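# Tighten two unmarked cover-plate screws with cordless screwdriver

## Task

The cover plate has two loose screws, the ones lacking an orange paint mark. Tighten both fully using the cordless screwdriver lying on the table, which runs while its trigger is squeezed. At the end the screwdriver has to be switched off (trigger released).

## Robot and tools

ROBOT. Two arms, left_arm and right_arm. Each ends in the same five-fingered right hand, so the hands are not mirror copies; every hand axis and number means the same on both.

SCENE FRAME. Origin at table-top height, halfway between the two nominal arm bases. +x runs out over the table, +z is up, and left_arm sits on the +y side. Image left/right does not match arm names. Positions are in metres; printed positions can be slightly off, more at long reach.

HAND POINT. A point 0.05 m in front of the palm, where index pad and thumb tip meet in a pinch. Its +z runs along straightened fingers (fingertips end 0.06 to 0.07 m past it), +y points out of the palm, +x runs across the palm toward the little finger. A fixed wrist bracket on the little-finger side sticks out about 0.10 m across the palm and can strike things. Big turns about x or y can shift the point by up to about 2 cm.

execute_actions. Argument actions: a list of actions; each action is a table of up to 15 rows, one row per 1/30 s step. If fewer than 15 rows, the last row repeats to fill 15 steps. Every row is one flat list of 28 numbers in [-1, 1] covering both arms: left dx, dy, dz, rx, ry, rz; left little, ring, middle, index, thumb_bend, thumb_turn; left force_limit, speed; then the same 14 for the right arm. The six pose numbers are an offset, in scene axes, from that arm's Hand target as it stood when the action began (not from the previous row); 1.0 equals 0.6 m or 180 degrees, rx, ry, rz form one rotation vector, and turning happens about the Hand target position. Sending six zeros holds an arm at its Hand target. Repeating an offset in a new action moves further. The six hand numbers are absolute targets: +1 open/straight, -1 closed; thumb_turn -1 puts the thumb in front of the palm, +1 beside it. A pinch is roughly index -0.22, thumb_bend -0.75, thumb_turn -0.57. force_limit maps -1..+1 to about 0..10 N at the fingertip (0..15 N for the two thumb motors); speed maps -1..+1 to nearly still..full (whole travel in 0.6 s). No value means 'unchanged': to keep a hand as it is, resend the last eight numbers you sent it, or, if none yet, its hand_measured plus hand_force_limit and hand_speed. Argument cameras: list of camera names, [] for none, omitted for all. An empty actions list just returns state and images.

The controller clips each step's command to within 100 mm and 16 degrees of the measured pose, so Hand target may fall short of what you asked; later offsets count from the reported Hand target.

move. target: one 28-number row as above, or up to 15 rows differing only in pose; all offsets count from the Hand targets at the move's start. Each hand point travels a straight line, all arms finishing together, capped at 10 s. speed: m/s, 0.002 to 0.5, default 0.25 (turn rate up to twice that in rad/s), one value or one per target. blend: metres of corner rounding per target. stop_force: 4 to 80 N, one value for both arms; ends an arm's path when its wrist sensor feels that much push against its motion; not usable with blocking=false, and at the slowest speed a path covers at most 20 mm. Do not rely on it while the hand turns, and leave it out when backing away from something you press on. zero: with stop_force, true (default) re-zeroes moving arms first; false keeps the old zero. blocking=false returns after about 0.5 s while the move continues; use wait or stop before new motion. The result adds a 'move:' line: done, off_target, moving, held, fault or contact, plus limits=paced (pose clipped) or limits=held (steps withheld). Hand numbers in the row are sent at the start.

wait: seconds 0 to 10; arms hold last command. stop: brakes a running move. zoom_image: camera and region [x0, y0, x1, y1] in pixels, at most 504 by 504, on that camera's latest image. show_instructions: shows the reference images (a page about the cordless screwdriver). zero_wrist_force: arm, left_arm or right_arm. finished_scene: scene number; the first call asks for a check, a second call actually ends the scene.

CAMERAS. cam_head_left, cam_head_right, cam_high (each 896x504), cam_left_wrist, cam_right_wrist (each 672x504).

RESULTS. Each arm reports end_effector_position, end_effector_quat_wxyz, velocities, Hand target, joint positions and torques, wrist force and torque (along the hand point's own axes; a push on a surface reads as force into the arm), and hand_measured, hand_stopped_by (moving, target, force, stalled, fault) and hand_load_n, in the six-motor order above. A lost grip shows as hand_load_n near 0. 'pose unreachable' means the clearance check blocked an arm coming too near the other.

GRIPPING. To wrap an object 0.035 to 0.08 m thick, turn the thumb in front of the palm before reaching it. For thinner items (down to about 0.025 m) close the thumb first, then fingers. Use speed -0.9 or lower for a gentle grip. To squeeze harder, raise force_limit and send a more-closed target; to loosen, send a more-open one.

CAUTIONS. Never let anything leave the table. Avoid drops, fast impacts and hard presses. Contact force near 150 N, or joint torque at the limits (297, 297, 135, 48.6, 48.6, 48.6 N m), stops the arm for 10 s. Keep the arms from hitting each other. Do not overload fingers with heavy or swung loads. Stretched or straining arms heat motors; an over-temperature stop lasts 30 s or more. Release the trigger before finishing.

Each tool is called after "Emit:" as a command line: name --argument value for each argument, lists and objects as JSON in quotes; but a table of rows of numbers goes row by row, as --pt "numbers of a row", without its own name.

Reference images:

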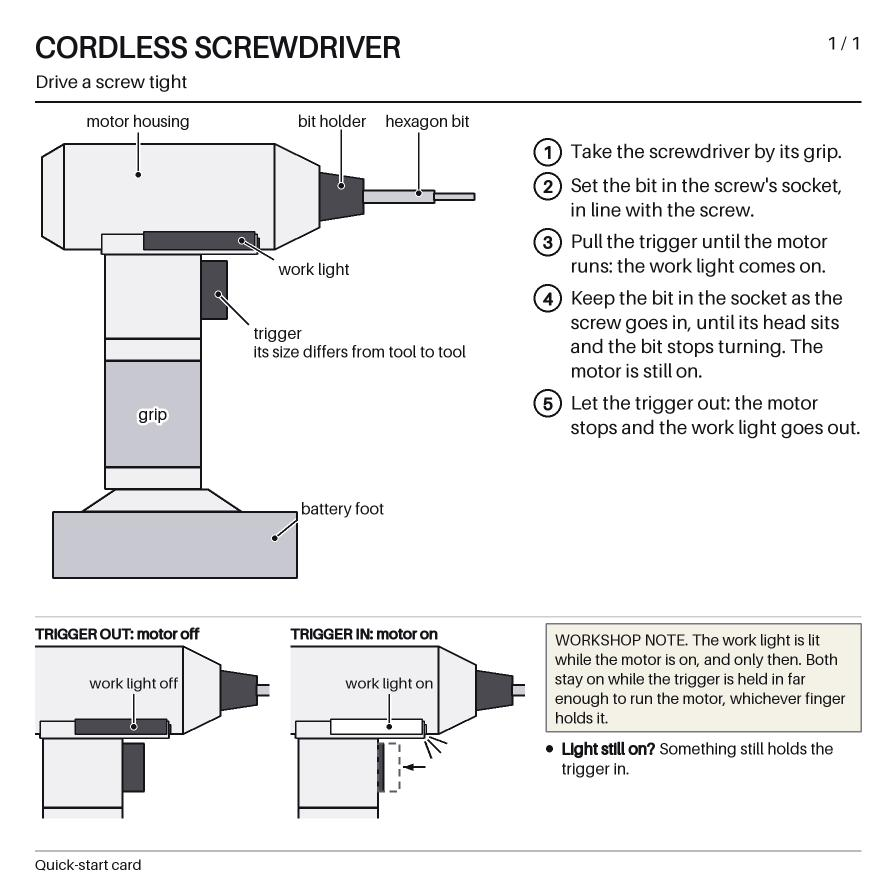

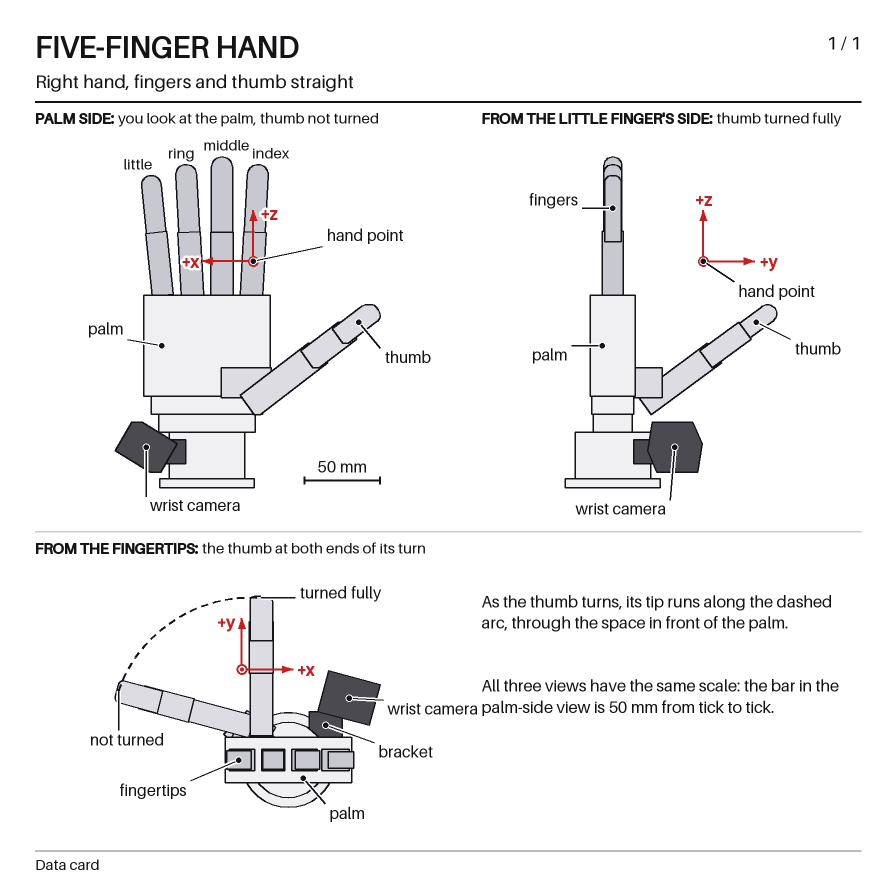

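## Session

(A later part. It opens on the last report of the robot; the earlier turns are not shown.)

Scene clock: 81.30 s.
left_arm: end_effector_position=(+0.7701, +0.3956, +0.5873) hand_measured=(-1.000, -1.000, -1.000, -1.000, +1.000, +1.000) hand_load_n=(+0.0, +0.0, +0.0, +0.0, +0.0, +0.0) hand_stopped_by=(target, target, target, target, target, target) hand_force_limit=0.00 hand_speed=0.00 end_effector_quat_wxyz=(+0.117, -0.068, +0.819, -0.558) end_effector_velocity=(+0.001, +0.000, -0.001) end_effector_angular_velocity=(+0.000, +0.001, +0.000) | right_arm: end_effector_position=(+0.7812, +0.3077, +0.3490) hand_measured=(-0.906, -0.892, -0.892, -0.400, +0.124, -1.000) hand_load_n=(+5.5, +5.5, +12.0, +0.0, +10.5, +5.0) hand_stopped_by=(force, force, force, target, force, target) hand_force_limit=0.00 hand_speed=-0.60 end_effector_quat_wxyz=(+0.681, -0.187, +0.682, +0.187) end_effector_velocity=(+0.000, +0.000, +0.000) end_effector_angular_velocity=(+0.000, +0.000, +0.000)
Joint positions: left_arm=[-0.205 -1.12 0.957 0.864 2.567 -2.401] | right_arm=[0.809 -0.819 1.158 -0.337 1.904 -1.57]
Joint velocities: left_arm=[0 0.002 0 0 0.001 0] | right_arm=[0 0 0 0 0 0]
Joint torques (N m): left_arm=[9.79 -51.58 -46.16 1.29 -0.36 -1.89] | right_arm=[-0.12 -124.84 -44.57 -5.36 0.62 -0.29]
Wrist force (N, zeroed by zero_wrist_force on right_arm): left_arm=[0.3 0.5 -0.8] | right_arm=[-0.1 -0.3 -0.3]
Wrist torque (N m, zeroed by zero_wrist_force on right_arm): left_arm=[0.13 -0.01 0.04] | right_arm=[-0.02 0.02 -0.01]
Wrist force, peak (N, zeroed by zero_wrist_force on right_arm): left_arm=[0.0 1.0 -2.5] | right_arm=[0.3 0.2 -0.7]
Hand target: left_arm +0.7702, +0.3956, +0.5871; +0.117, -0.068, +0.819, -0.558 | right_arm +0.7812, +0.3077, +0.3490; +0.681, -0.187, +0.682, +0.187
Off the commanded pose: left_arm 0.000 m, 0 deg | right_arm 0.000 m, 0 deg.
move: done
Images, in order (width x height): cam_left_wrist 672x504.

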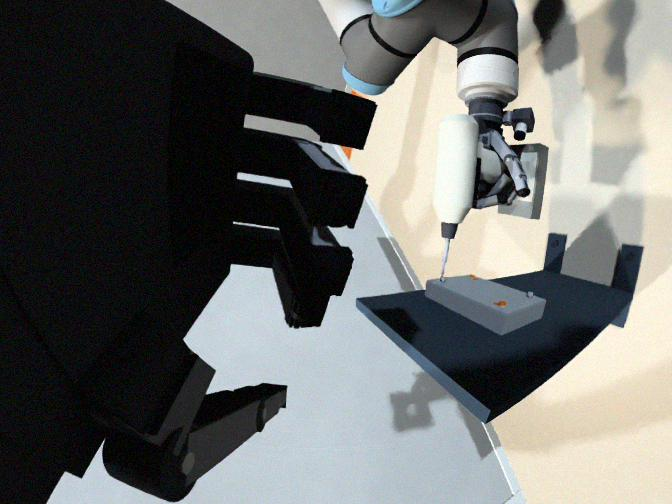

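Emit:
move --target '[0.05,-0.2,0.08,0,0,0,-1,-1,-1,-1,1,1,0,0,0,0,0,0,0,0,-1,-1,-1,-0.4,-1,-1,0,-0.6]' --speed 0.2 --cameras '[]'

Emit:
move --target '[0,0,0,0,0,0,-1,-1,-1,-1,1,1,0,0,0.0136,0.0097,-0.0012,0,0,0,-1,-1,-1,-0.4,-1,-1,0,-0.6]' --speed 0.01 --stop_force 4 --cameras '["cam_left_wrist"]'

Emit:
zoom_image --camera "cam_left_wrist" --region '[515, 310, 555, 350]'

Scene clock: 82.87 s.
left_arm: end_effector_position=(+0.8002, +0.2755, +0.6351) hand_measured=(-1.000, -1.000, -1.000, -1.000, +1.000, +1.000) hand_load_n=(+0.0, +0.0, +0.0, +0.0, +0.0, +0.0) hand_stopped_by=(target, target, target, target, target, target) hand_force_limit=0.00 hand_speed=0.00 end_effector_quat_wxyz=(+0.117, -0.068, +0.819, -0.558) end_effector_velocity=(+0.000, +0.000, +0.000) end_effector_angular_velocity=(+0.000, +0.001, +0.000) | right_arm: end_effector_position=(+0.7812, +0.3077, +0.3490) hand_measured=(-0.906, -0.892, -0.892, -0.400, +0.124, -1.000) hand_load_n=(+6.0, +5.5, +12.0, +0.0, +10.5, +5.0) hand_stopped_by=(force, force, force, target, force, target) hand_force_limit=0.00 hand_speed=-0.60 end_effector_quat_wxyz=(+0.681, -0.187, +0.682, +0.187) end_effector_velocity=(+0.000, +0.000, +0.000) end_effector_angular_velocity=(+0.001, -0.001, +0.000)
Joint positions: left_arm=[-0.347 -1.045 0.742 0.887 2.453 -2.546] | right_arm=[0.809 -0.819 1.158 -0.337 1.904 -1.57]
Joint velocities: left_arm=[0 0 0 0 0 -0.001] | right_arm=[0 0 0 -0.001 0 0]
Joint torques (N m): left_arm=[-12.6 -92.46 -35 -2.28 1.07 1.96] | right_arm=[9.81 -123.28 -47.51 -4.13 0.58 -0.53]
Wrist force (N, zeroed by zero_wrist_force on right_arm): left_arm=[-0.1 -0.1 -0.8] | right_arm=[0.1 0.3 -0.4]
Wrist torque (N m, zeroed by zero_wrist_force on right_arm): left_arm=[0.03 0.05 -0.01] | right_arm=[0.07 0.00 0.03]
Wrist force, peak (N, zeroed by zero_wrist_force on right_arm): left_arm=[-0.2 1.5 -2.6] | right_arm=[-0.3 -0.1 -0.8]
Hand target: left_arm +0.8001, +0.2754, +0.6352; +0.117, -0.068, +0.819, -0.558 | right_arm +0.7812, +0.3077, +0.3490; +0.681, -0.187, +0.682, +0.187
Off the commanded pose: left_arm 0.000 m, 0 deg | right_arm 0.000 m, 0 deg.
move: done
No camera images: "cameras" was empty.

Scene clock: 84.60 s.
left_arm: end_effector_position=(+0.8001, +0.2754, +0.6352) hand_measured=(-1.000, -1.000, -1.000, -1.000, +1.000, +1.000) hand_load_n=(+0.0, +0.0, +0.0, +0.0, +0.0, +0.0) hand_stopped_by=(target, target, target, target, target, target) hand_force_limit=0.00 hand_speed=0.00 end_effector_quat_wxyz=(+0.117, -0.068, +0.819, -0.558) end_effector_velocity=(+0.000, +0.000, +0.000) end_effector_angular_velocity=(+0.000, +0.001, +0.001) | right_arm: end_effector_position=(+0.7841, +0.3098, +0.3488) hand_measured=(-0.906, -0.892, -0.892, -0.400, +0.124, -1.000) hand_load_n=(+6.0, +5.5, +11.5, +0.0, +10.5, +5.0) hand_stopped_by=(force, force, force, target, force, target) hand_force_limit=0.00 hand_speed=-0.60 end_effector_quat_wxyz=(+0.681, -0.187, +0.682, +0.187) end_effector_velocity=(+0.000, +0.000, -0.001) end_effector_angular_velocity=(+0.000, +0.000, +0.000)
Joint positions: left_arm=[-0.347 -1.045 0.742 0.887 2.453 -2.546] | right_arm=[0.808 -0.813 1.148 -0.333 1.903 -1.57]
Joint velocities: left_arm=[0 0 0 0 0 -0.001] | right_arm=[0 0.001 0 0 0 0]
Joint torques (N m): left_arm=[-13.31 -93.37 -46.79 -0.86 -0.14 -2.04] | right_arm=[14.47 -125.8 -42.56 -5.9 1.34 -0.64]
Wrist force (N, zeroed by zero_wrist_force on right_arm): left_arm=[0.0 0.2 -0.5] | right_arm=[0.2 0.2 -0.8]
Wrist torque (N m, zeroed by zero_wrist_force on right_arm): left_arm=[0.06 0.04 0.01] | right_arm=[0.08 -0.01 0.03]
Wrist force, peak (N, zeroed by zero_wrist_force on right_arm): left_arm=[-0.2 -0.5 -1.2] | right_arm=[0.8 -0.2 -10.5]
Hand target: left_arm +0.8001, +0.2754, +0.6352; +0.117, -0.068, +0.819, -0.558 | right_arm +0.7841, +0.3098, +0.3488; +0.681, -0.187, +0.682, +0.187
Off the commanded pose: left_arm 0.000 m, 0 deg | right_arm 0.006 m, 0 deg.
move: contact (right_arm)
Images, in order (width x height): cam_left_wrist 672x504.

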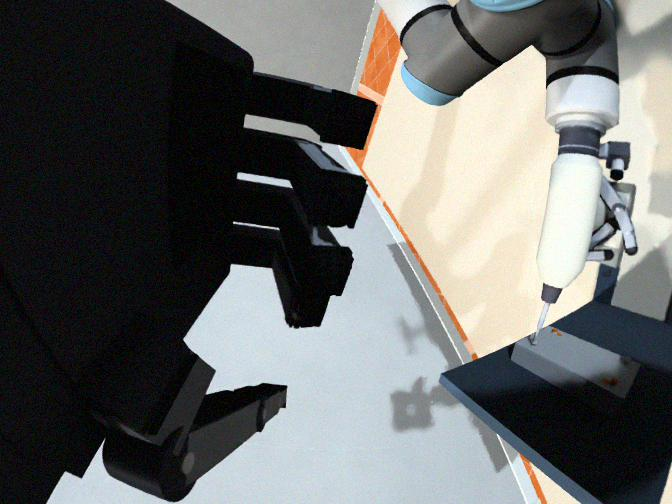

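Scaled by 12.600 from the camera's 672x504 image, which has a finer 960x720 frame.

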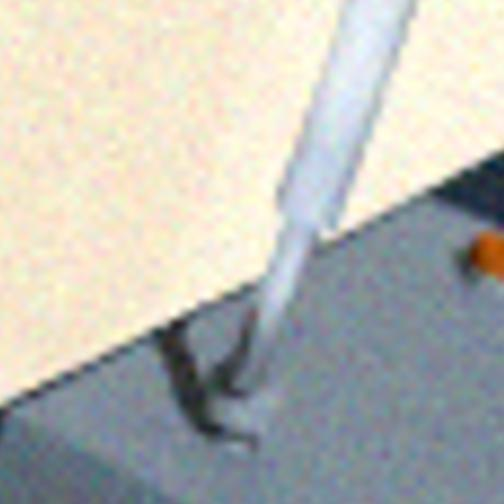

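Emit:
execute_actions --actions '[]' --cameras '["cam_left_wrist"]'

Emit:
zoom_image --camera "cam_left_wrist" --region '[515, 310, 555, 350]'

Scene clock: 85.20 s.
left_arm: end_effector_position=(+0.8001, +0.2754, +0.6352) hand_measured=(-1.000, -1.000, -1.000, -1.000, +1.000, +1.000) hand_load_n=(+0.0, +0.0, +0.0, +0.0, +0.0, -0.5) hand_stopped_by=(target, target, target, target, target, target) hand_force_limit=0.00 hand_speed=0.00 end_effector_quat_wxyz=(+0.117, -0.068, +0.819, -0.558) end_effector_velocity=(+0.000, +0.001, +0.000) end_effector_angular_velocity=(+0.001, +0.000, +0.002) | right_arm: end_effector_position=(+0.7841, +0.3098, +0.3488) hand_measured=(-0.906, -0.892, -0.892, -0.400, +0.124, -1.000) hand_load_n=(+6.0, +5.5, +12.0, +0.0, +10.5, +5.0) hand_stopped_by=(force, force, force, target, force, target) hand_force_limit=0.00 hand_speed=-0.60 end_effector_quat_wxyz=(+0.681, -0.187, +0.682, +0.187) end_effector_velocity=(+0.000, +0.000, -0.001) end_effector_angular_velocity=(-0.001, +0.001, +0.000)
Joint positions: left_arm=[-0.347 -1.045 0.742 0.887 2.453 -2.546] | right_arm=[0.808 -0.813 1.148 -0.333 1.903 -1.57]
Joint velocities: left_arm=[0.001 0 0 0 -0.001 -0.001] | right_arm=[0 0.001 0 0.001 0 0]
Joint torques (N m): left_arm=[-14.77 -92.14 -50.98 -0.82 0.73 -2.29] | right_arm=[14.54 -124.79 -43.25 -5.56 1.58 -0.47]
Wrist force (N, zeroed by zero_wrist_force on right_arm): left_arm=[-0.2 0.2 -0.9] | right_arm=[0.3 0.2 -0.7]
Wrist torque (N m, zeroed by zero_wrist_force on right_arm): left_arm=[0.09 0.07 0.01] | right_arm=[0.07 -0.02 0.04]
Wrist force, peak (N, zeroed by zero_wrist_force on right_arm): left_arm=[-0.4 -0.1 -1.1] | right_arm=[0.3 0.2 -0.7]
Hand target: left_arm +0.8001, +0.2754, +0.6352; +0.117, -0.068, +0.819, -0.558 | right_arm +0.7841, +0.3098, +0.3488; +0.681, -0.187, +0.682, +0.187
Off the commanded pose: left_arm 0.000 m, 0 deg | right_arm 0.006 m, 0 deg.
Images, in order (width x height): cam_left_wrist 672x504.

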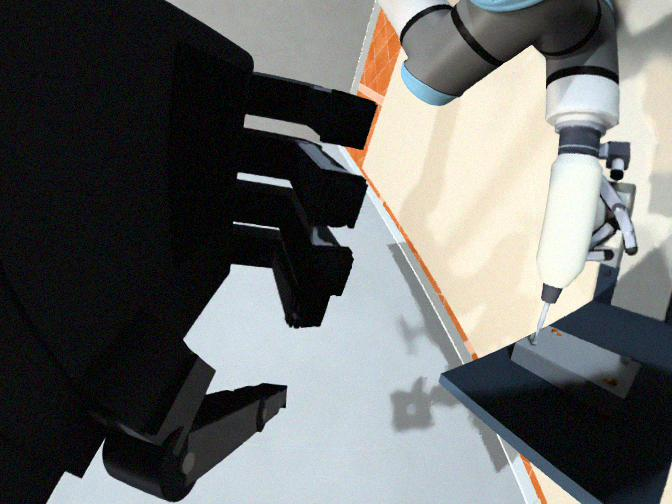

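Scaled by 12.600 from the camera's 672x504 image, which has a finer 960x720 frame.

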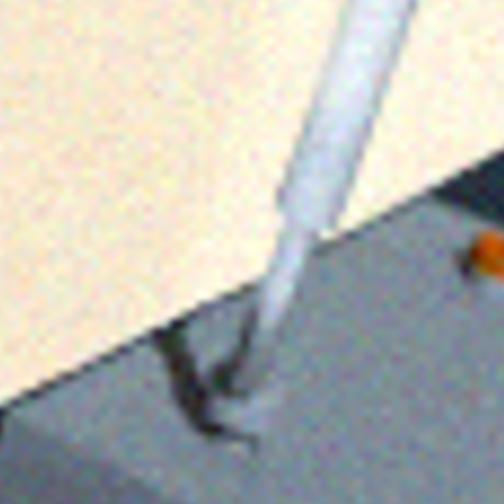

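Emit:
move --target '[0,0,0,0,0,0,-1,-1,-1,-1,1,1,0,0,0.0056,0.0036,0,0,0,0,-1,-1,-1,-1,-1,-1,0,-0.6]' --speed 0.004 --stop_force 7 --cameras '["cam_left_wrist"]'

Emit:
zoom_image --camera "cam_left_wrist" --region '[515, 310, 555, 350]'

Scene clock: 86.33 s.
left_arm: end_effector_position=(+0.8001, +0.2754, +0.6352) hand_measured=(-1.000, -1.000, -1.000, -1.000, +1.000, +1.000) hand_load_n=(+0.0, +0.0, +0.0, +0.0, +0.0, -0.5) hand_stopped_by=(target, target, target, target, target, target) hand_force_limit=0.00 hand_speed=0.00 end_effector_quat_wxyz=(+0.117, -0.068, +0.819, -0.558) end_effector_velocity=(+0.000, +0.001, +0.000) end_effector_angular_velocity=(+0.000, +0.001, +0.001) | right_arm: end_effector_position=(+0.7842, +0.3100, +0.3489) hand_measured=(-0.906, -0.892, -0.892, -0.840, +0.124, -1.000) hand_load_n=(+5.5, +5.0, +11.5, +5.0, +11.0, +5.0) hand_stopped_by=(force, force, force, force, force, target) hand_force_limit=0.00 hand_speed=-0.60 end_effector_quat_wxyz=(+0.681, -0.187, +0.682, +0.187) end_effector_velocity=(+0.000, +0.000, -0.001) end_effector_angular_velocity=(-0.001, +0.001, +0.000)
Joint positions: left_arm=[-0.347 -1.045 0.742 0.887 2.453 -2.546] | right_arm=[0.808 -0.813 1.147 -0.333 1.903 -1.57]
Joint velocities: left_arm=[0.001 0 0 0.001 0 0] | right_arm=[0 0.001 0 0 0 0]
Joint torques (N m): left_arm=[-12.24 -91.07 -51.12 -0.36 -0.4 -2.17] | right_arm=[7.13 -124.45 -42.56 -6.58 1.39 -0.61]
Wrist force (N, zeroed by zero_wrist_force on right_arm): left_arm=[-0.3 0.0 -0.9] | right_arm=[0.5 -0.2 -2.3]
Wrist torque (N m, zeroed by zero_wrist_force on right_arm): left_arm=[0.04 0.09 -0.01] | right_arm=[0.13 -0.10 0.05]
Wrist force, peak (N, zeroed by zero_wrist_force on right_arm): left_arm=[-0.1 0.3 -1.3] | right_arm=[1.0 -1.1 -9.8]
Hand target: left_arm +0.8001, +0.2754, +0.6352; +0.117, -0.068, +0.819, -0.558 | right_arm +0.7842, +0.3100, +0.3489; +0.681, -0.187, +0.682, +0.187
Off the commanded pose: left_arm 0.000 m, 0 deg | right_arm 0.004 m, 0 deg.
move: contact (right_arm)
Images, in order (width x height): cam_left_wrist 672x504.

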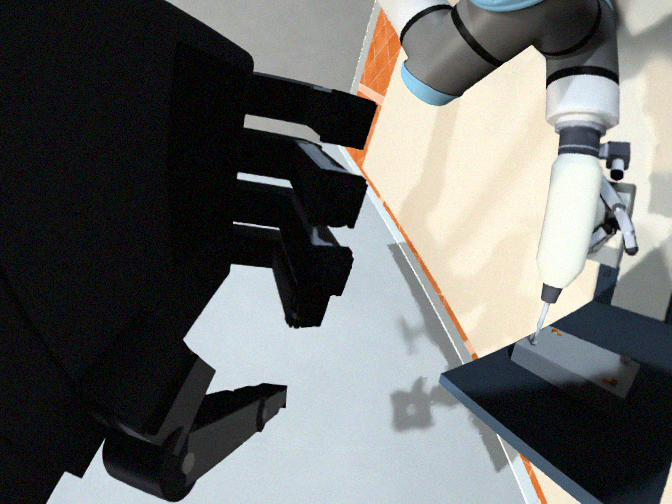

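Scaled by 12.600 from the camera's 672x504 image, which has a finer 960x720 frame.

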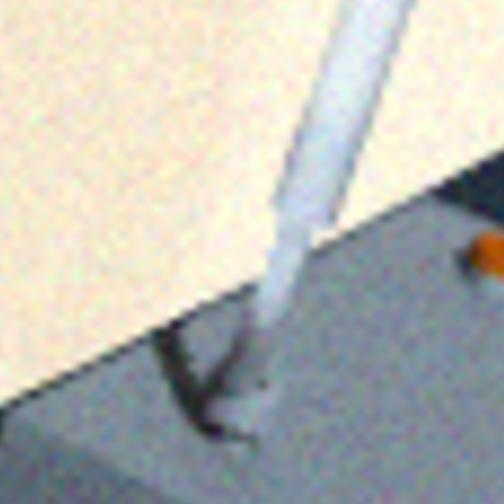

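Emit:
move --target '[-0.05,0.2,-0.08,0,0,0,-1,-1,-1,-1,1,1,0,0,0,0,0,0,0,0,-1,-1,-1,-0.4,-1,-1,0,-0.6]' --speed 0.2 --cameras '["cam_left_wrist","cam_head_left"]'

Emit:
zoom_image --camera "cam_left_wrist" --region '[425, 255, 465, 295]'

Scene clock: 87.60 s.
left_arm: end_effector_position=(+0.7701, +0.3956, +0.5873) hand_measured=(-1.000, -1.000, -1.000, -1.000, +1.000, +1.000) hand_load_n=(+0.0, +0.0, +0.0, +0.0, +0.0, +0.0) hand_stopped_by=(target, target, target, target, target, target) hand_force_limit=0.00 hand_speed=0.00 end_effector_quat_wxyz=(+0.117, -0.068, +0.819, -0.558) end_effector_velocity=(+0.000, +0.000, -0.001) end_effector_angular_velocity=(+0.000, +0.000, +0.000) | right_arm: end_effector_position=(+0.7842, +0.3100, +0.3489) hand_measured=(-0.906, -0.892, -0.892, -0.400, +0.124, -1.000) hand_load_n=(+5.0, +5.0, +11.5, +0.0, +11.0, +4.5) hand_stopped_by=(force, force, force, target, force, target) hand_force_limit=0.00 hand_speed=-0.60 end_effector_quat_wxyz=(+0.681, -0.187, +0.682, +0.187) end_effector_velocity=(+0.000, +0.000, +0.000) end_effector_angular_velocity=(+0.000, +0.000, +0.000)
Joint positions: left_arm=[-0.205 -1.12 0.957 0.864 2.567 -2.401] | right_arm=[0.808 -0.813 1.147 -0.333 1.903 -1.57]
Joint velocities: left_arm=[0 0.001 0 0 0 0] | right_arm=[0 0 0 0 0 0]
Joint torques (N m): left_arm=[6.09 -55.35 -46.63 1.75 -0.14 -1.97] | right_arm=[6.72 -123.39 -44.99 -5.53 1.44 -0.64]
Wrist force (N, zeroed by zero_wrist_force on right_arm): left_arm=[0.1 0.4 -0.6] | right_arm=[-0.2 0.0 -2.1]
Wrist torque (N m, zeroed by zero_wrist_force on right_arm): left_arm=[0.10 0.00 0.02] | right_arm=[0.05 -0.07 0.00]
Wrist force, peak (N, zeroed by zero_wrist_force on right_arm): left_arm=[-0.1 1.1 -2.5] | right_arm=[0.0 0.0 -2.5]
Hand target: left_arm +0.7702, +0.3956, +0.5872; +0.117, -0.068, +0.819, -0.558 | right_arm +0.7842, +0.3100, +0.3489; +0.681, -0.187, +0.682, +0.187
Off the commanded pose: left_arm 0.000 m, 0 deg | right_arm 0.000 m, 0 deg.
move: done
Images, in order (width x height): cam_head_left 896x504, cam_left_wrist 672x504.

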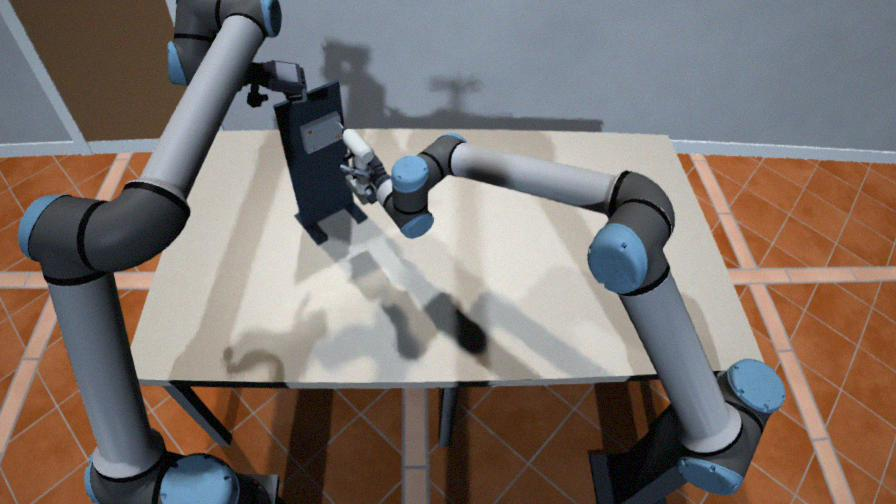

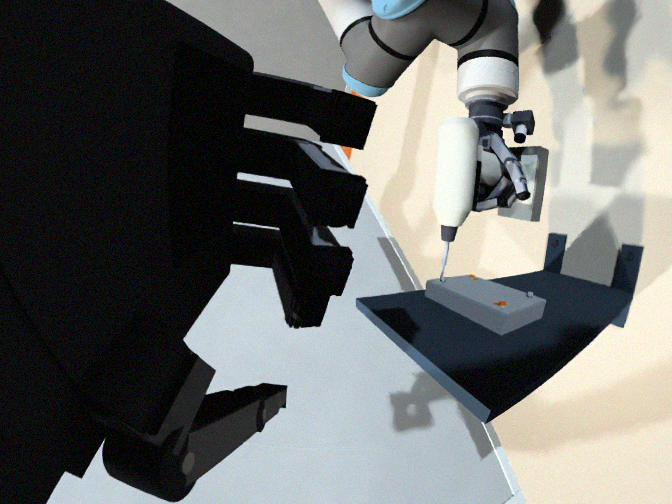

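Scaled by 12.600 from the camera's 672x504 image, which has a finer 960x720 frame.

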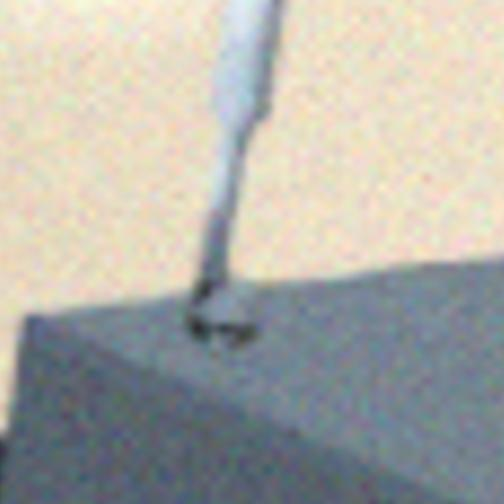

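Emit:
move --target '[0.075,-0.037,-0.082,0,0,0,-1,-1,-1,-1,1,1,0,0,0,0,0,0,0,0,-1,-1,-1,-0.4,-1,-1,0,-0.6]' --speed 0.1 --cameras '["cam_left_wrist"]'

Emit:
zoom_image --camera "cam_left_wrist" --region '[425, 255, 465, 295]'

Scene clock: 89.27 s.
left_arm: end_effector_position=(+0.8152, +0.3732, +0.5380) hand_measured=(-1.000, -1.000, -1.000, -1.000, +1.000, +1.000) hand_load_n=(+0.0, +0.0, +0.0, +0.0, +0.0, -0.5) hand_stopped_by=(target, target, target, target, target, target) hand_force_limit=0.00 hand_speed=0.00 end_effector_quat_wxyz=(+0.117, -0.068, +0.819, -0.558) end_effector_velocity=(-0.002, +0.000, +0.002) end_effector_angular_velocity=(+0.000, +0.001, +0.000) | right_arm: end_effector_position=(+0.7842, +0.3100, +0.3489) hand_measured=(-0.906, -0.892, -0.892, -0.400, +0.124, -1.000) hand_load_n=(+5.0, +5.0, +11.0, +0.0, +11.0, +4.5) hand_stopped_by=(force, force, force, target, force, target) hand_force_limit=0.00 hand_speed=-0.60 end_effector_quat_wxyz=(+0.681, -0.187, +0.682, +0.187) end_effector_velocity=(+0.000, +0.000, -0.001) end_effector_angular_velocity=(-0.002, +0.001, +0.000)
Joint positions: left_arm=[-0.223 -1.046 0.931 0.799 2.553 -2.422] | right_arm=[0.808 -0.813 1.147 -0.333 1.903 -1.57]
Joint velocities: left_arm=[0 -0.003 0.001 0.003 0.001 0] | right_arm=[0 0.001 0 0.001 0 0]
Joint torques (N m): left_arm=[10.41 -91.14 -28.28 3.8 2.68 2.47] | right_arm=[5.94 -120.87 -49.35 -4.36 1.62 -0.63]
Wrist force (N, zeroed by zero_wrist_force on right_arm): left_arm=[0.1 0.1 -0.5] | right_arm=[-0.2 0.4 -2.3]
Wrist torque (N m, zeroed by zero_wrist_force on right_arm): left_arm=[0.07 0.00 0.01] | right_arm=[0.12 -0.05 0.01]
Wrist force, peak (N, zeroed by zero_wrist_force on right_arm): left_arm=[0.2 -0.6 -2.1] | right_arm=[-0.6 0.5 -2.3]
Hand target: left_arm +0.8151, +0.3733, +0.5379; +0.117, -0.068, +0.819, -0.558 | right_arm +0.7842, +0.3100, +0.3489; +0.681, -0.187, +0.682, +0.187
Off the commanded pose: left_arm 0.000 m, 0 deg | right_arm 0.000 m, 0 deg.
move: done
Images, in order (width x height): cam_left_wrist 672x504.

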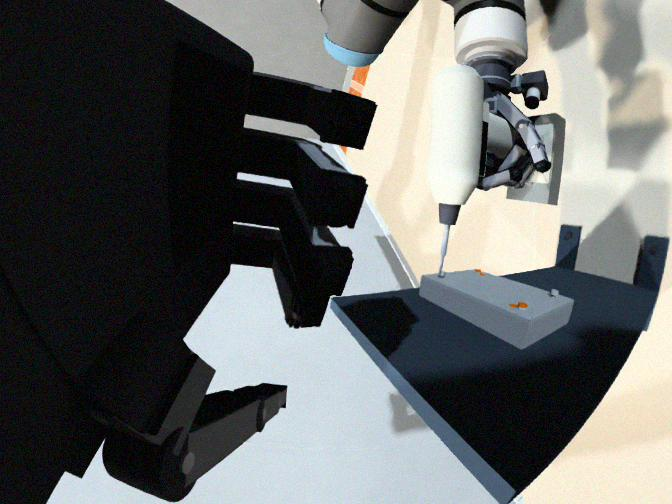

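Scaled by 12.600 from the camera's 672x504 image, which has a finer 960x720 frame.

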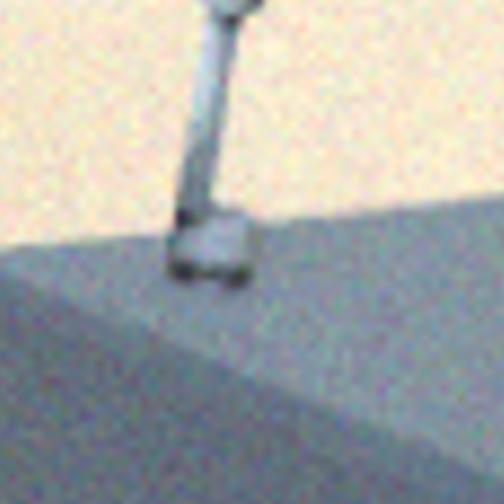

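Emit:
move --target '[0.065,-0.149,0.022,0,0,0,-1,-1,-1,-1,1,1,0,0,0,0,0,0,0,0,-1,-1,-1,-0.4,-1,-1,0,-0.6]' --speed 0.1 --cameras '["cam_left_wrist"]'

Emit:
zoom_image --camera "cam_left_wrist" --region '[515, 310, 555, 350]'

Scene clock: 91.10 s.
left_arm: end_effector_position=(+0.8540, +0.2837, +0.5510) hand_measured=(-1.000, -1.000, -1.000, -1.000, +1.000, +1.000) hand_load_n=(+0.0, +0.0, +0.0, +0.0, +0.0, -0.5) hand_stopped_by=(target, target, target, target, target, target) hand_force_limit=0.00 hand_speed=0.00 end_effector_quat_wxyz=(+0.117, -0.068, +0.819, -0.558) end_effector_velocity=(-0.001, +0.001, +0.000) end_effector_angular_velocity=(+0.000, +0.000, +0.000) | right_arm: end_effector_position=(+0.7842, +0.3100, +0.3489) hand_measured=(-0.906, -0.892, -0.892, -0.400, +0.124, -1.000) hand_load_n=(+5.5, +5.0, +11.0, +0.0, +11.0, +5.0) hand_stopped_by=(force, force, force, target, force, target) hand_force_limit=0.00 hand_speed=-0.60 end_effector_quat_wxyz=(+0.681, -0.187, +0.682, +0.187) end_effector_velocity=(+0.000, +0.000, -0.001) end_effector_angular_velocity=(-0.001, +0.001, +0.000)
Joint positions: left_arm=[-0.318 -0.965 0.77 0.8 2.477 -2.52] | right_arm=[0.808 -0.813 1.147 -0.333 1.903 -1.57]
Joint velocities: left_arm=[0.001 -0.001 0.002 0 0.001 0.001] | right_arm=[0 0.001 0 0 0 0]
Joint torques (N m): left_arm=[6.04 -98.36 -24.83 1.19 3.49 3.97] | right_arm=[5.85 -117.16 -51.96 -3.12 1.54 -0.55]
Wrist force (N, zeroed by zero_wrist_force on right_arm): left_arm=[0.1 0.4 -0.8] | right_arm=[-0.3 0.4 -2.1]
Wrist torque (N m, zeroed by zero_wrist_force on right_arm): left_arm=[0.11 0.01 0.01] | right_arm=[0.11 -0.03 0.00]
Wrist force, peak (N, zeroed by zero_wrist_force on right_arm): left_arm=[0.2 0.8 -1.8] | right_arm=[-0.3 0.4 -2.3]
Hand target: left_arm +0.8540, +0.2838, +0.5511; +0.117, -0.068, +0.819, -0.558 | right_arm +0.7842, +0.3100, +0.3489; +0.681, -0.187, +0.682, +0.187
Off the commanded pose: left_arm 0.000 m, 0 deg | right_arm 0.000 m, 0 deg.
move: done
Images, in order (width x height): cam_left_wrist 672x504.

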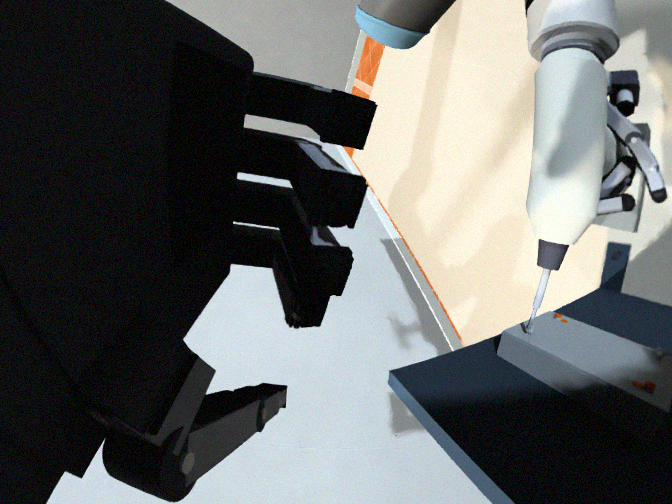

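Scaled by 12.600 from the camera's 672x504 image, which has a finer 960x720 frame.

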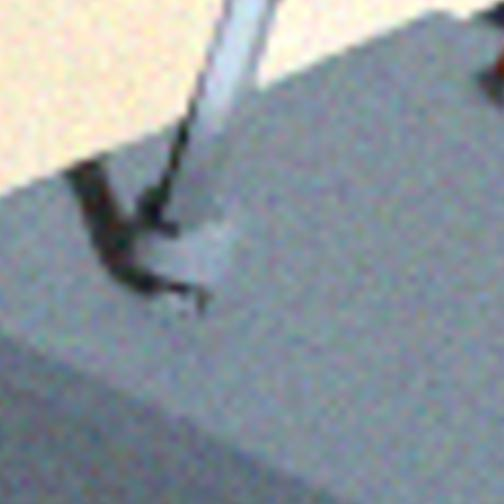

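Emit:
move --target '[0,0,0,0,0,0,-1,-1,-1,-1,1,1,0,0,-0.014,-0.009,0,0,0,0,-1,-1,-1,-0.4,-1,-1,0,-0.6]' --speed 0.03 --cameras '["cam_left_wrist"]'

Emit:
zoom_image --camera "cam_left_wrist" --region '[515, 310, 545, 340]'

Scene clock: 92.27 s.
left_arm: end_effector_position=(+0.8540, +0.2838, +0.5511) hand_measured=(-1.000, -1.000, -1.000, -1.000, +1.000, +1.000) hand_load_n=(+0.0, +0.0, +0.0, +0.0, +0.0, +0.0) hand_stopped_by=(target, target, target, target, target, target) hand_force_limit=0.00 hand_speed=0.00 end_effector_quat_wxyz=(+0.117, -0.068, +0.819, -0.558) end_effector_velocity=(+0.000, +0.001, +0.000) end_effector_angular_velocity=(+0.000, +0.001, +0.000) | right_arm: end_effector_position=(+0.7757, +0.3045, +0.3490) hand_measured=(-0.906, -0.892, -0.892, -0.400, +0.124, -1.000) hand_load_n=(+5.0, +5.0, +11.5, +0.0, +11.0, +5.0) hand_stopped_by=(force, force, force, target, force, target) hand_force_limit=0.00 hand_speed=-0.60 end_effector_quat_wxyz=(+0.681, -0.187, +0.682, +0.187) end_effector_velocity=(+0.001, +0.001, +0.000) end_effector_angular_velocity=(+0.002, -0.002, -0.001)
Joint positions: left_arm=[-0.318 -0.966 0.77 0.8 2.477 -2.52] | right_arm=[0.811 -0.828 1.175 -0.345 1.906 -1.57]
Joint velocities: left_arm=[0.001 0 0 0.001 0.001 0.001] | right_arm=[0 0.003 -0.004 -0.002 0 0]
Joint torques (N m): left_arm=[8.3 -96.26 -29.18 -1.93 2.85 3.42] | right_arm=[4.21 -102.98 -52.18 -2.29 0.75 -0.23]
Wrist force (N, zeroed by zero_wrist_force on right_arm): left_arm=[-0.4 0.3 -1.0] | right_arm=[-0.1 0.3 -0.3]
Wrist torque (N m, zeroed by zero_wrist_force on right_arm): left_arm=[0.10 0.10 -0.02] | right_arm=[0.07 0.01 0.02]
Wrist force, peak (N, zeroed by zero_wrist_force on right_arm): left_arm=[-0.4 0.3 -1.0] | right_arm=[0.0 0.3 -2.6]
Hand target: left_arm +0.8540, +0.2838, +0.5511; +0.117, -0.068, +0.819, -0.558 | right_arm +0.7758, +0.3046, +0.3489; +0.681, -0.187, +0.682, +0.187
Off the commanded pose: left_arm 0.000 m, 0 deg | right_arm 0.000 m, 0 deg.
move: done
Images, in order (width x height): cam_left_wrist 672x504.

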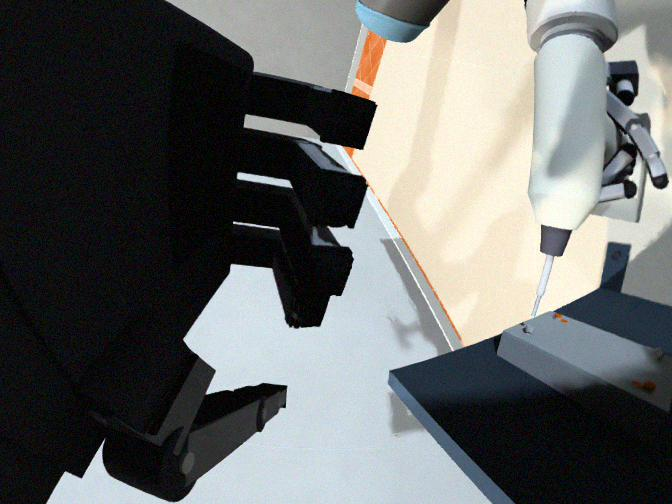

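Scaled by 16.800 from the camera's 672x504 image, which has a finer 960x720 frame.

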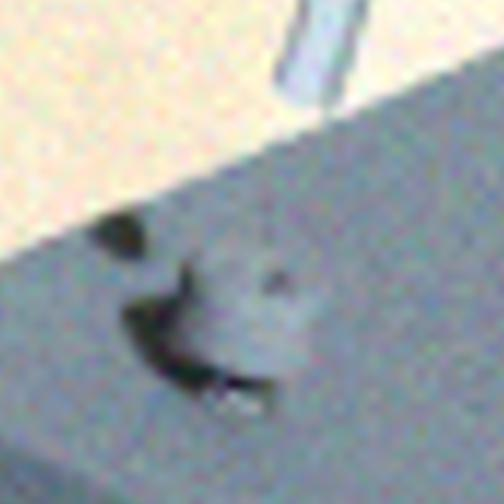

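Emit:
move --target '[-0.065,0.149,-0.022,0,0,0,-1,-1,-1,-1,1,1,0,0,0,0,0,0,0,0,-1,-1,-1,-0.4,-1,-1,0,-0.6]' --speed 0.1 --cameras '["cam_left_wrist"]'

Emit:
zoom_image --camera "cam_left_wrist" --region '[425, 250, 455, 280]'

Scene clock: 93.80 s.
left_arm: end_effector_position=(+0.8149, +0.3734, +0.5380) hand_measured=(-1.000, -1.000, -1.000, -1.000, +1.000, +1.000) hand_load_n=(+0.5, +0.0, +0.0, +0.0, +0.0, +0.0) hand_stopped_by=(target, target, target, target, target, target) hand_force_limit=0.00 hand_speed=0.00 end_effector_quat_wxyz=(+0.117, -0.068, +0.819, -0.558) end_effector_velocity=(+0.001, -0.002, +0.000) end_effector_angular_velocity=(+0.000, +0.001, +0.001) | right_arm: end_effector_position=(+0.7758, +0.3046, +0.3489) hand_measured=(-0.906, -0.892, -0.892, -0.400, +0.124, -1.000) hand_load_n=(+5.0, +5.0, +11.5, +0.0, +11.0, +5.0) hand_stopped_by=(force, force, force, target, force, target) hand_force_limit=0.00 hand_speed=-0.60 end_effector_quat_wxyz=(+0.681, -0.187, +0.682, +0.187) end_effector_velocity=(+0.000, +0.000, +0.001) end_effector_angular_velocity=(+0.000, +0.000, +0.000)
Joint positions: left_arm=[-0.223 -1.046 0.931 0.799 2.553 -2.422] | right_arm=[0.811 -0.828 1.174 -0.344 1.906 -1.57]
Joint velocities: left_arm=[-0.002 0.002 -0.004 0 -0.002 -0.003] | right_arm=[0 -0.001 0 0 0 0]
Joint torques (N m): left_arm=[-13.56 -62.39 -54.66 -0.11 -1.89 -3.27] | right_arm=[-14.56 -103.6 -50.27 -2.21 -0.52 -0.64]
Wrist force (N, zeroed by zero_wrist_force on right_arm): left_arm=[-0.3 -0.2 -0.8] | right_arm=[0.1 -0.2 -0.4]
Wrist torque (N m, zeroed by zero_wrist_force on right_arm): left_arm=[0.04 0.07 -0.02] | right_arm=[-0.01 -0.01 0.01]
Wrist force, peak (N, zeroed by zero_wrist_force on right_arm): left_arm=[0.4 0.8 -1.7] | right_arm=[0.3 0.4 -0.8]
Hand target: left_arm +0.8151, +0.3733, +0.5379; +0.117, -0.068, +0.819, -0.558 | right_arm +0.7758, +0.3046, +0.3489; +0.681, -0.187, +0.682, +0.187
Off the commanded pose: left_arm 0.000 m, 0 deg | right_arm 0.000 m, 0 deg.
move: done
Images, in order (width x height): cam_left_wrist 672x504.

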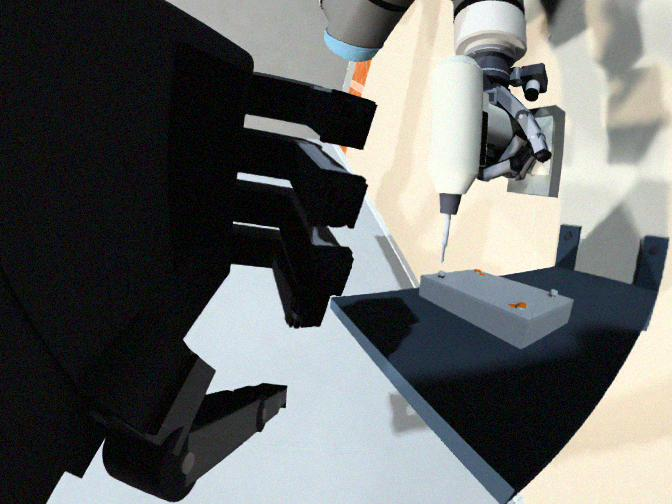

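Scaled by 16.800 from the camera's 672x504 image, which has a finer 960x720 frame.

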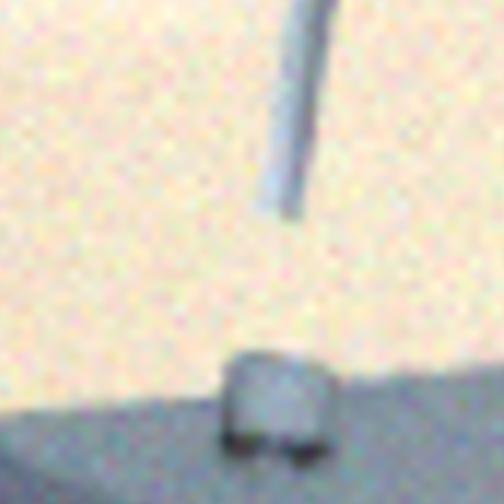

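Emit:
move --target '[0,0,0,0,0,0,-1,-1,-1,-1,1,1,0,0,-0.0002,0.0003,-0.0031,0,0,0,-1,-1,-1,-0.4,-1,-1,0,-0.6]' --speed 0.03 --cameras '["cam_left_wrist"]'

Emit:
zoom_image --camera "cam_left_wrist" --region '[425, 250, 455, 280]'

Emit:
move --target '[0.065,-0.149,0.022,0,0,0,-1,-1,-1,-1,1,1,0,0,0,0,0,0,0,0,-1,-1,-1,-0.4,-1,-1,0,-0.6]' --speed 0.1 --cameras '["cam_left_wrist"]'

Emit:
zoom_image --camera "cam_left_wrist" --region '[515, 310, 545, 340]'

Scene clock: 94.77 s.
left_arm: end_effector_position=(+0.8151, +0.3733, +0.5379) hand_measured=(-1.000, -1.000, -1.000, -1.000, +1.000, +1.000) hand_load_n=(+0.0, +0.0, +0.0, +0.0, +0.0, +0.0) hand_stopped_by=(target, target, target, target, target, target) hand_force_limit=0.00 hand_speed=0.00 end_effector_quat_wxyz=(+0.117, -0.068, +0.819, -0.558) end_effector_velocity=(+0.000, +0.001, +0.001) end_effector_angular_velocity=(+0.000, -0.001, +0.001) | right_arm: end_effector_position=(+0.7757, +0.3047, +0.3470) hand_measured=(-0.906, -0.892, -0.892, -0.400, +0.124, -1.000) hand_load_n=(+5.0, +5.0, +11.5, +0.0, +11.0, +5.0) hand_stopped_by=(force, force, force, target, force, target) hand_force_limit=0.00 hand_speed=-0.60 end_effector_quat_wxyz=(+0.681, -0.187, +0.682, +0.187) end_effector_velocity=(+0.000, +0.000, +0.001) end_effector_angular_velocity=(+0.001, +0.000, +0.000)
Joint positions: left_arm=[-0.223 -1.046 0.931 0.799 2.553 -2.422] | right_arm=[0.811 -0.827 1.175 -0.347 1.906 -1.57]
Joint velocities: left_arm=[0.001 -0.001 0 0 0 0] | right_arm=[0 -0.001 0 0 0 0]
Joint torques (N m): left_arm=[-14.63 -60.77 -52.62 -1.14 -1.21 -3.64] | right_arm=[14.54 -109.89 -42.4 -5.79 2.17 -0.74]
Wrist force (N, zeroed by zero_wrist_force on right_arm): left_arm=[-0.2 0.0 -0.5] | right_arm=[0.1 0.3 -0.3]
Wrist torque (N m, zeroed by zero_wrist_force on right_arm): left_arm=[0.06 0.05 -0.02] | right_arm=[0.06 -0.01 0.03]
Wrist force, peak (N, zeroed by zero_wrist_force on right_arm): left_arm=[0.5 0.1 -1.1] | right_arm=[0.4 0.0 -0.7]
Hand target: left_arm +0.8151, +0.3733, +0.5379; +0.117, -0.068, +0.819, -0.558 | right_arm +0.7757, +0.3047, +0.3470; +0.681, -0.187, +0.682, +0.187
Off the commanded pose: left_arm 0.000 m, 0 deg | right_arm 0.000 m, 0 deg.
move: done
Images, in order (width x height): cam_left_wrist 672x504.

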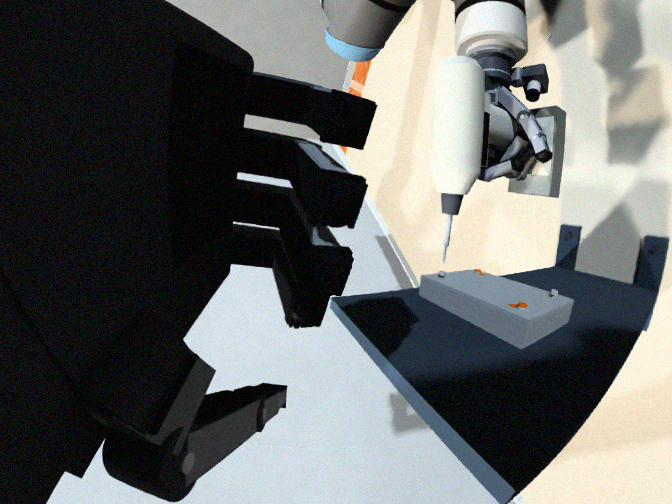

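Scaled by 16.800 from the camera's 672x504 image, which has a finer 960x720 frame.

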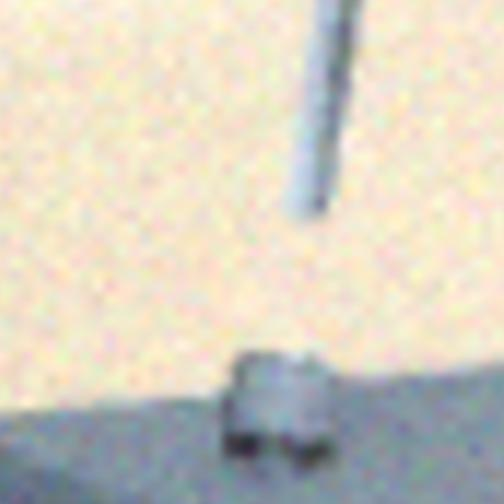

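Scene clock: 96.10 s.
left_arm: end_effector_position=(+0.8540, +0.2837, +0.5510) hand_measured=(-1.000, -1.000, -1.000, -1.000, +1.000, +1.000) hand_load_n=(+0.0, +0.5, +0.0, +0.0, +0.0, -0.5) hand_stopped_by=(target, target, target, target, target, target) hand_force_limit=0.00 hand_speed=0.00 end_effector_quat_wxyz=(+0.117, -0.068, +0.819, -0.558) end_effector_velocity=(+0.000, +0.000, -0.001) end_effector_angular_velocity=(+0.001, +0.001, -0.001) | right_arm: end_effector_position=(+0.7757, +0.3047, +0.3470) hand_measured=(-0.906, -0.892, -0.892, -0.400, +0.124, -1.000) hand_load_n=(+5.0, +5.0, +11.5, +0.0, +10.5, +5.0) hand_stopped_by=(force, force, force, target, force, target) hand_force_limit=0.00 hand_speed=-0.60 end_effector_quat_wxyz=(+0.681, -0.187, +0.682, +0.187) end_effector_velocity=(+0.000, +0.000, +0.002) end_effector_angular_velocity=(+0.002, -0.001, +0.000)
Joint positions: left_arm=[-0.318 -0.965 0.77 0.8 2.477 -2.52] | right_arm=[0.811 -0.827 1.175 -0.347 1.906 -1.57]
Joint velocities: left_arm=[0 0 0.002 0 0 0.001] | right_arm=[0 -0.001 0 -0.001 0 0]
Joint torques (N m): left_arm=[6.98 -101.92 -28.57 0.5 3.55 4.3] | right_arm=[13.63 -118.54 -50.33 -1.7 2.15 -0.65]
Wrist force (N, zeroed by zero_wrist_force on right_arm): left_arm=[0.0 -0.1 -1.0] | right_arm=[0.0 0.2 -0.7]
Wrist torque (N m, zeroed by zero_wrist_force on right_arm): left_arm=[0.04 0.04 -0.01] | right_arm=[0.07 0.02 0.02]
Wrist force, peak (N, zeroed by zero_wrist_force on right_arm): left_arm=[0.2 0.7 -1.7] | right_arm=[0.1 0.6 -0.6]
Hand target: left_arm +0.8540, +0.2838, +0.5511; +0.117, -0.068, +0.819, -0.558 | right_arm +0.7757, +0.3047, +0.3470; +0.681, -0.187, +0.682, +0.187
Off the commanded pose: left_arm 0.000 m, 0 deg | right_arm 0.000 m, 0 deg.
move: done
Images, in order (width x height): cam_left_wrist 672x504.

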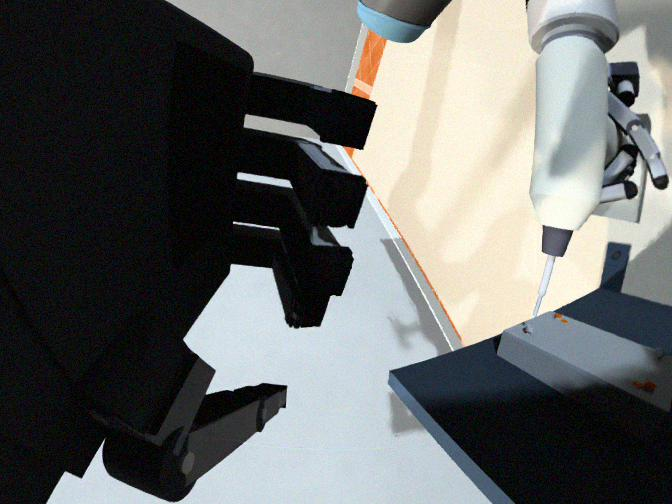

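Scaled by 16.800 from the camera's 672x504 image, which has a finer 960x720 frame.

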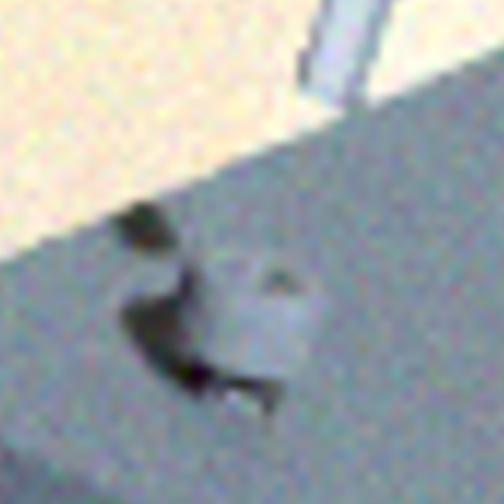

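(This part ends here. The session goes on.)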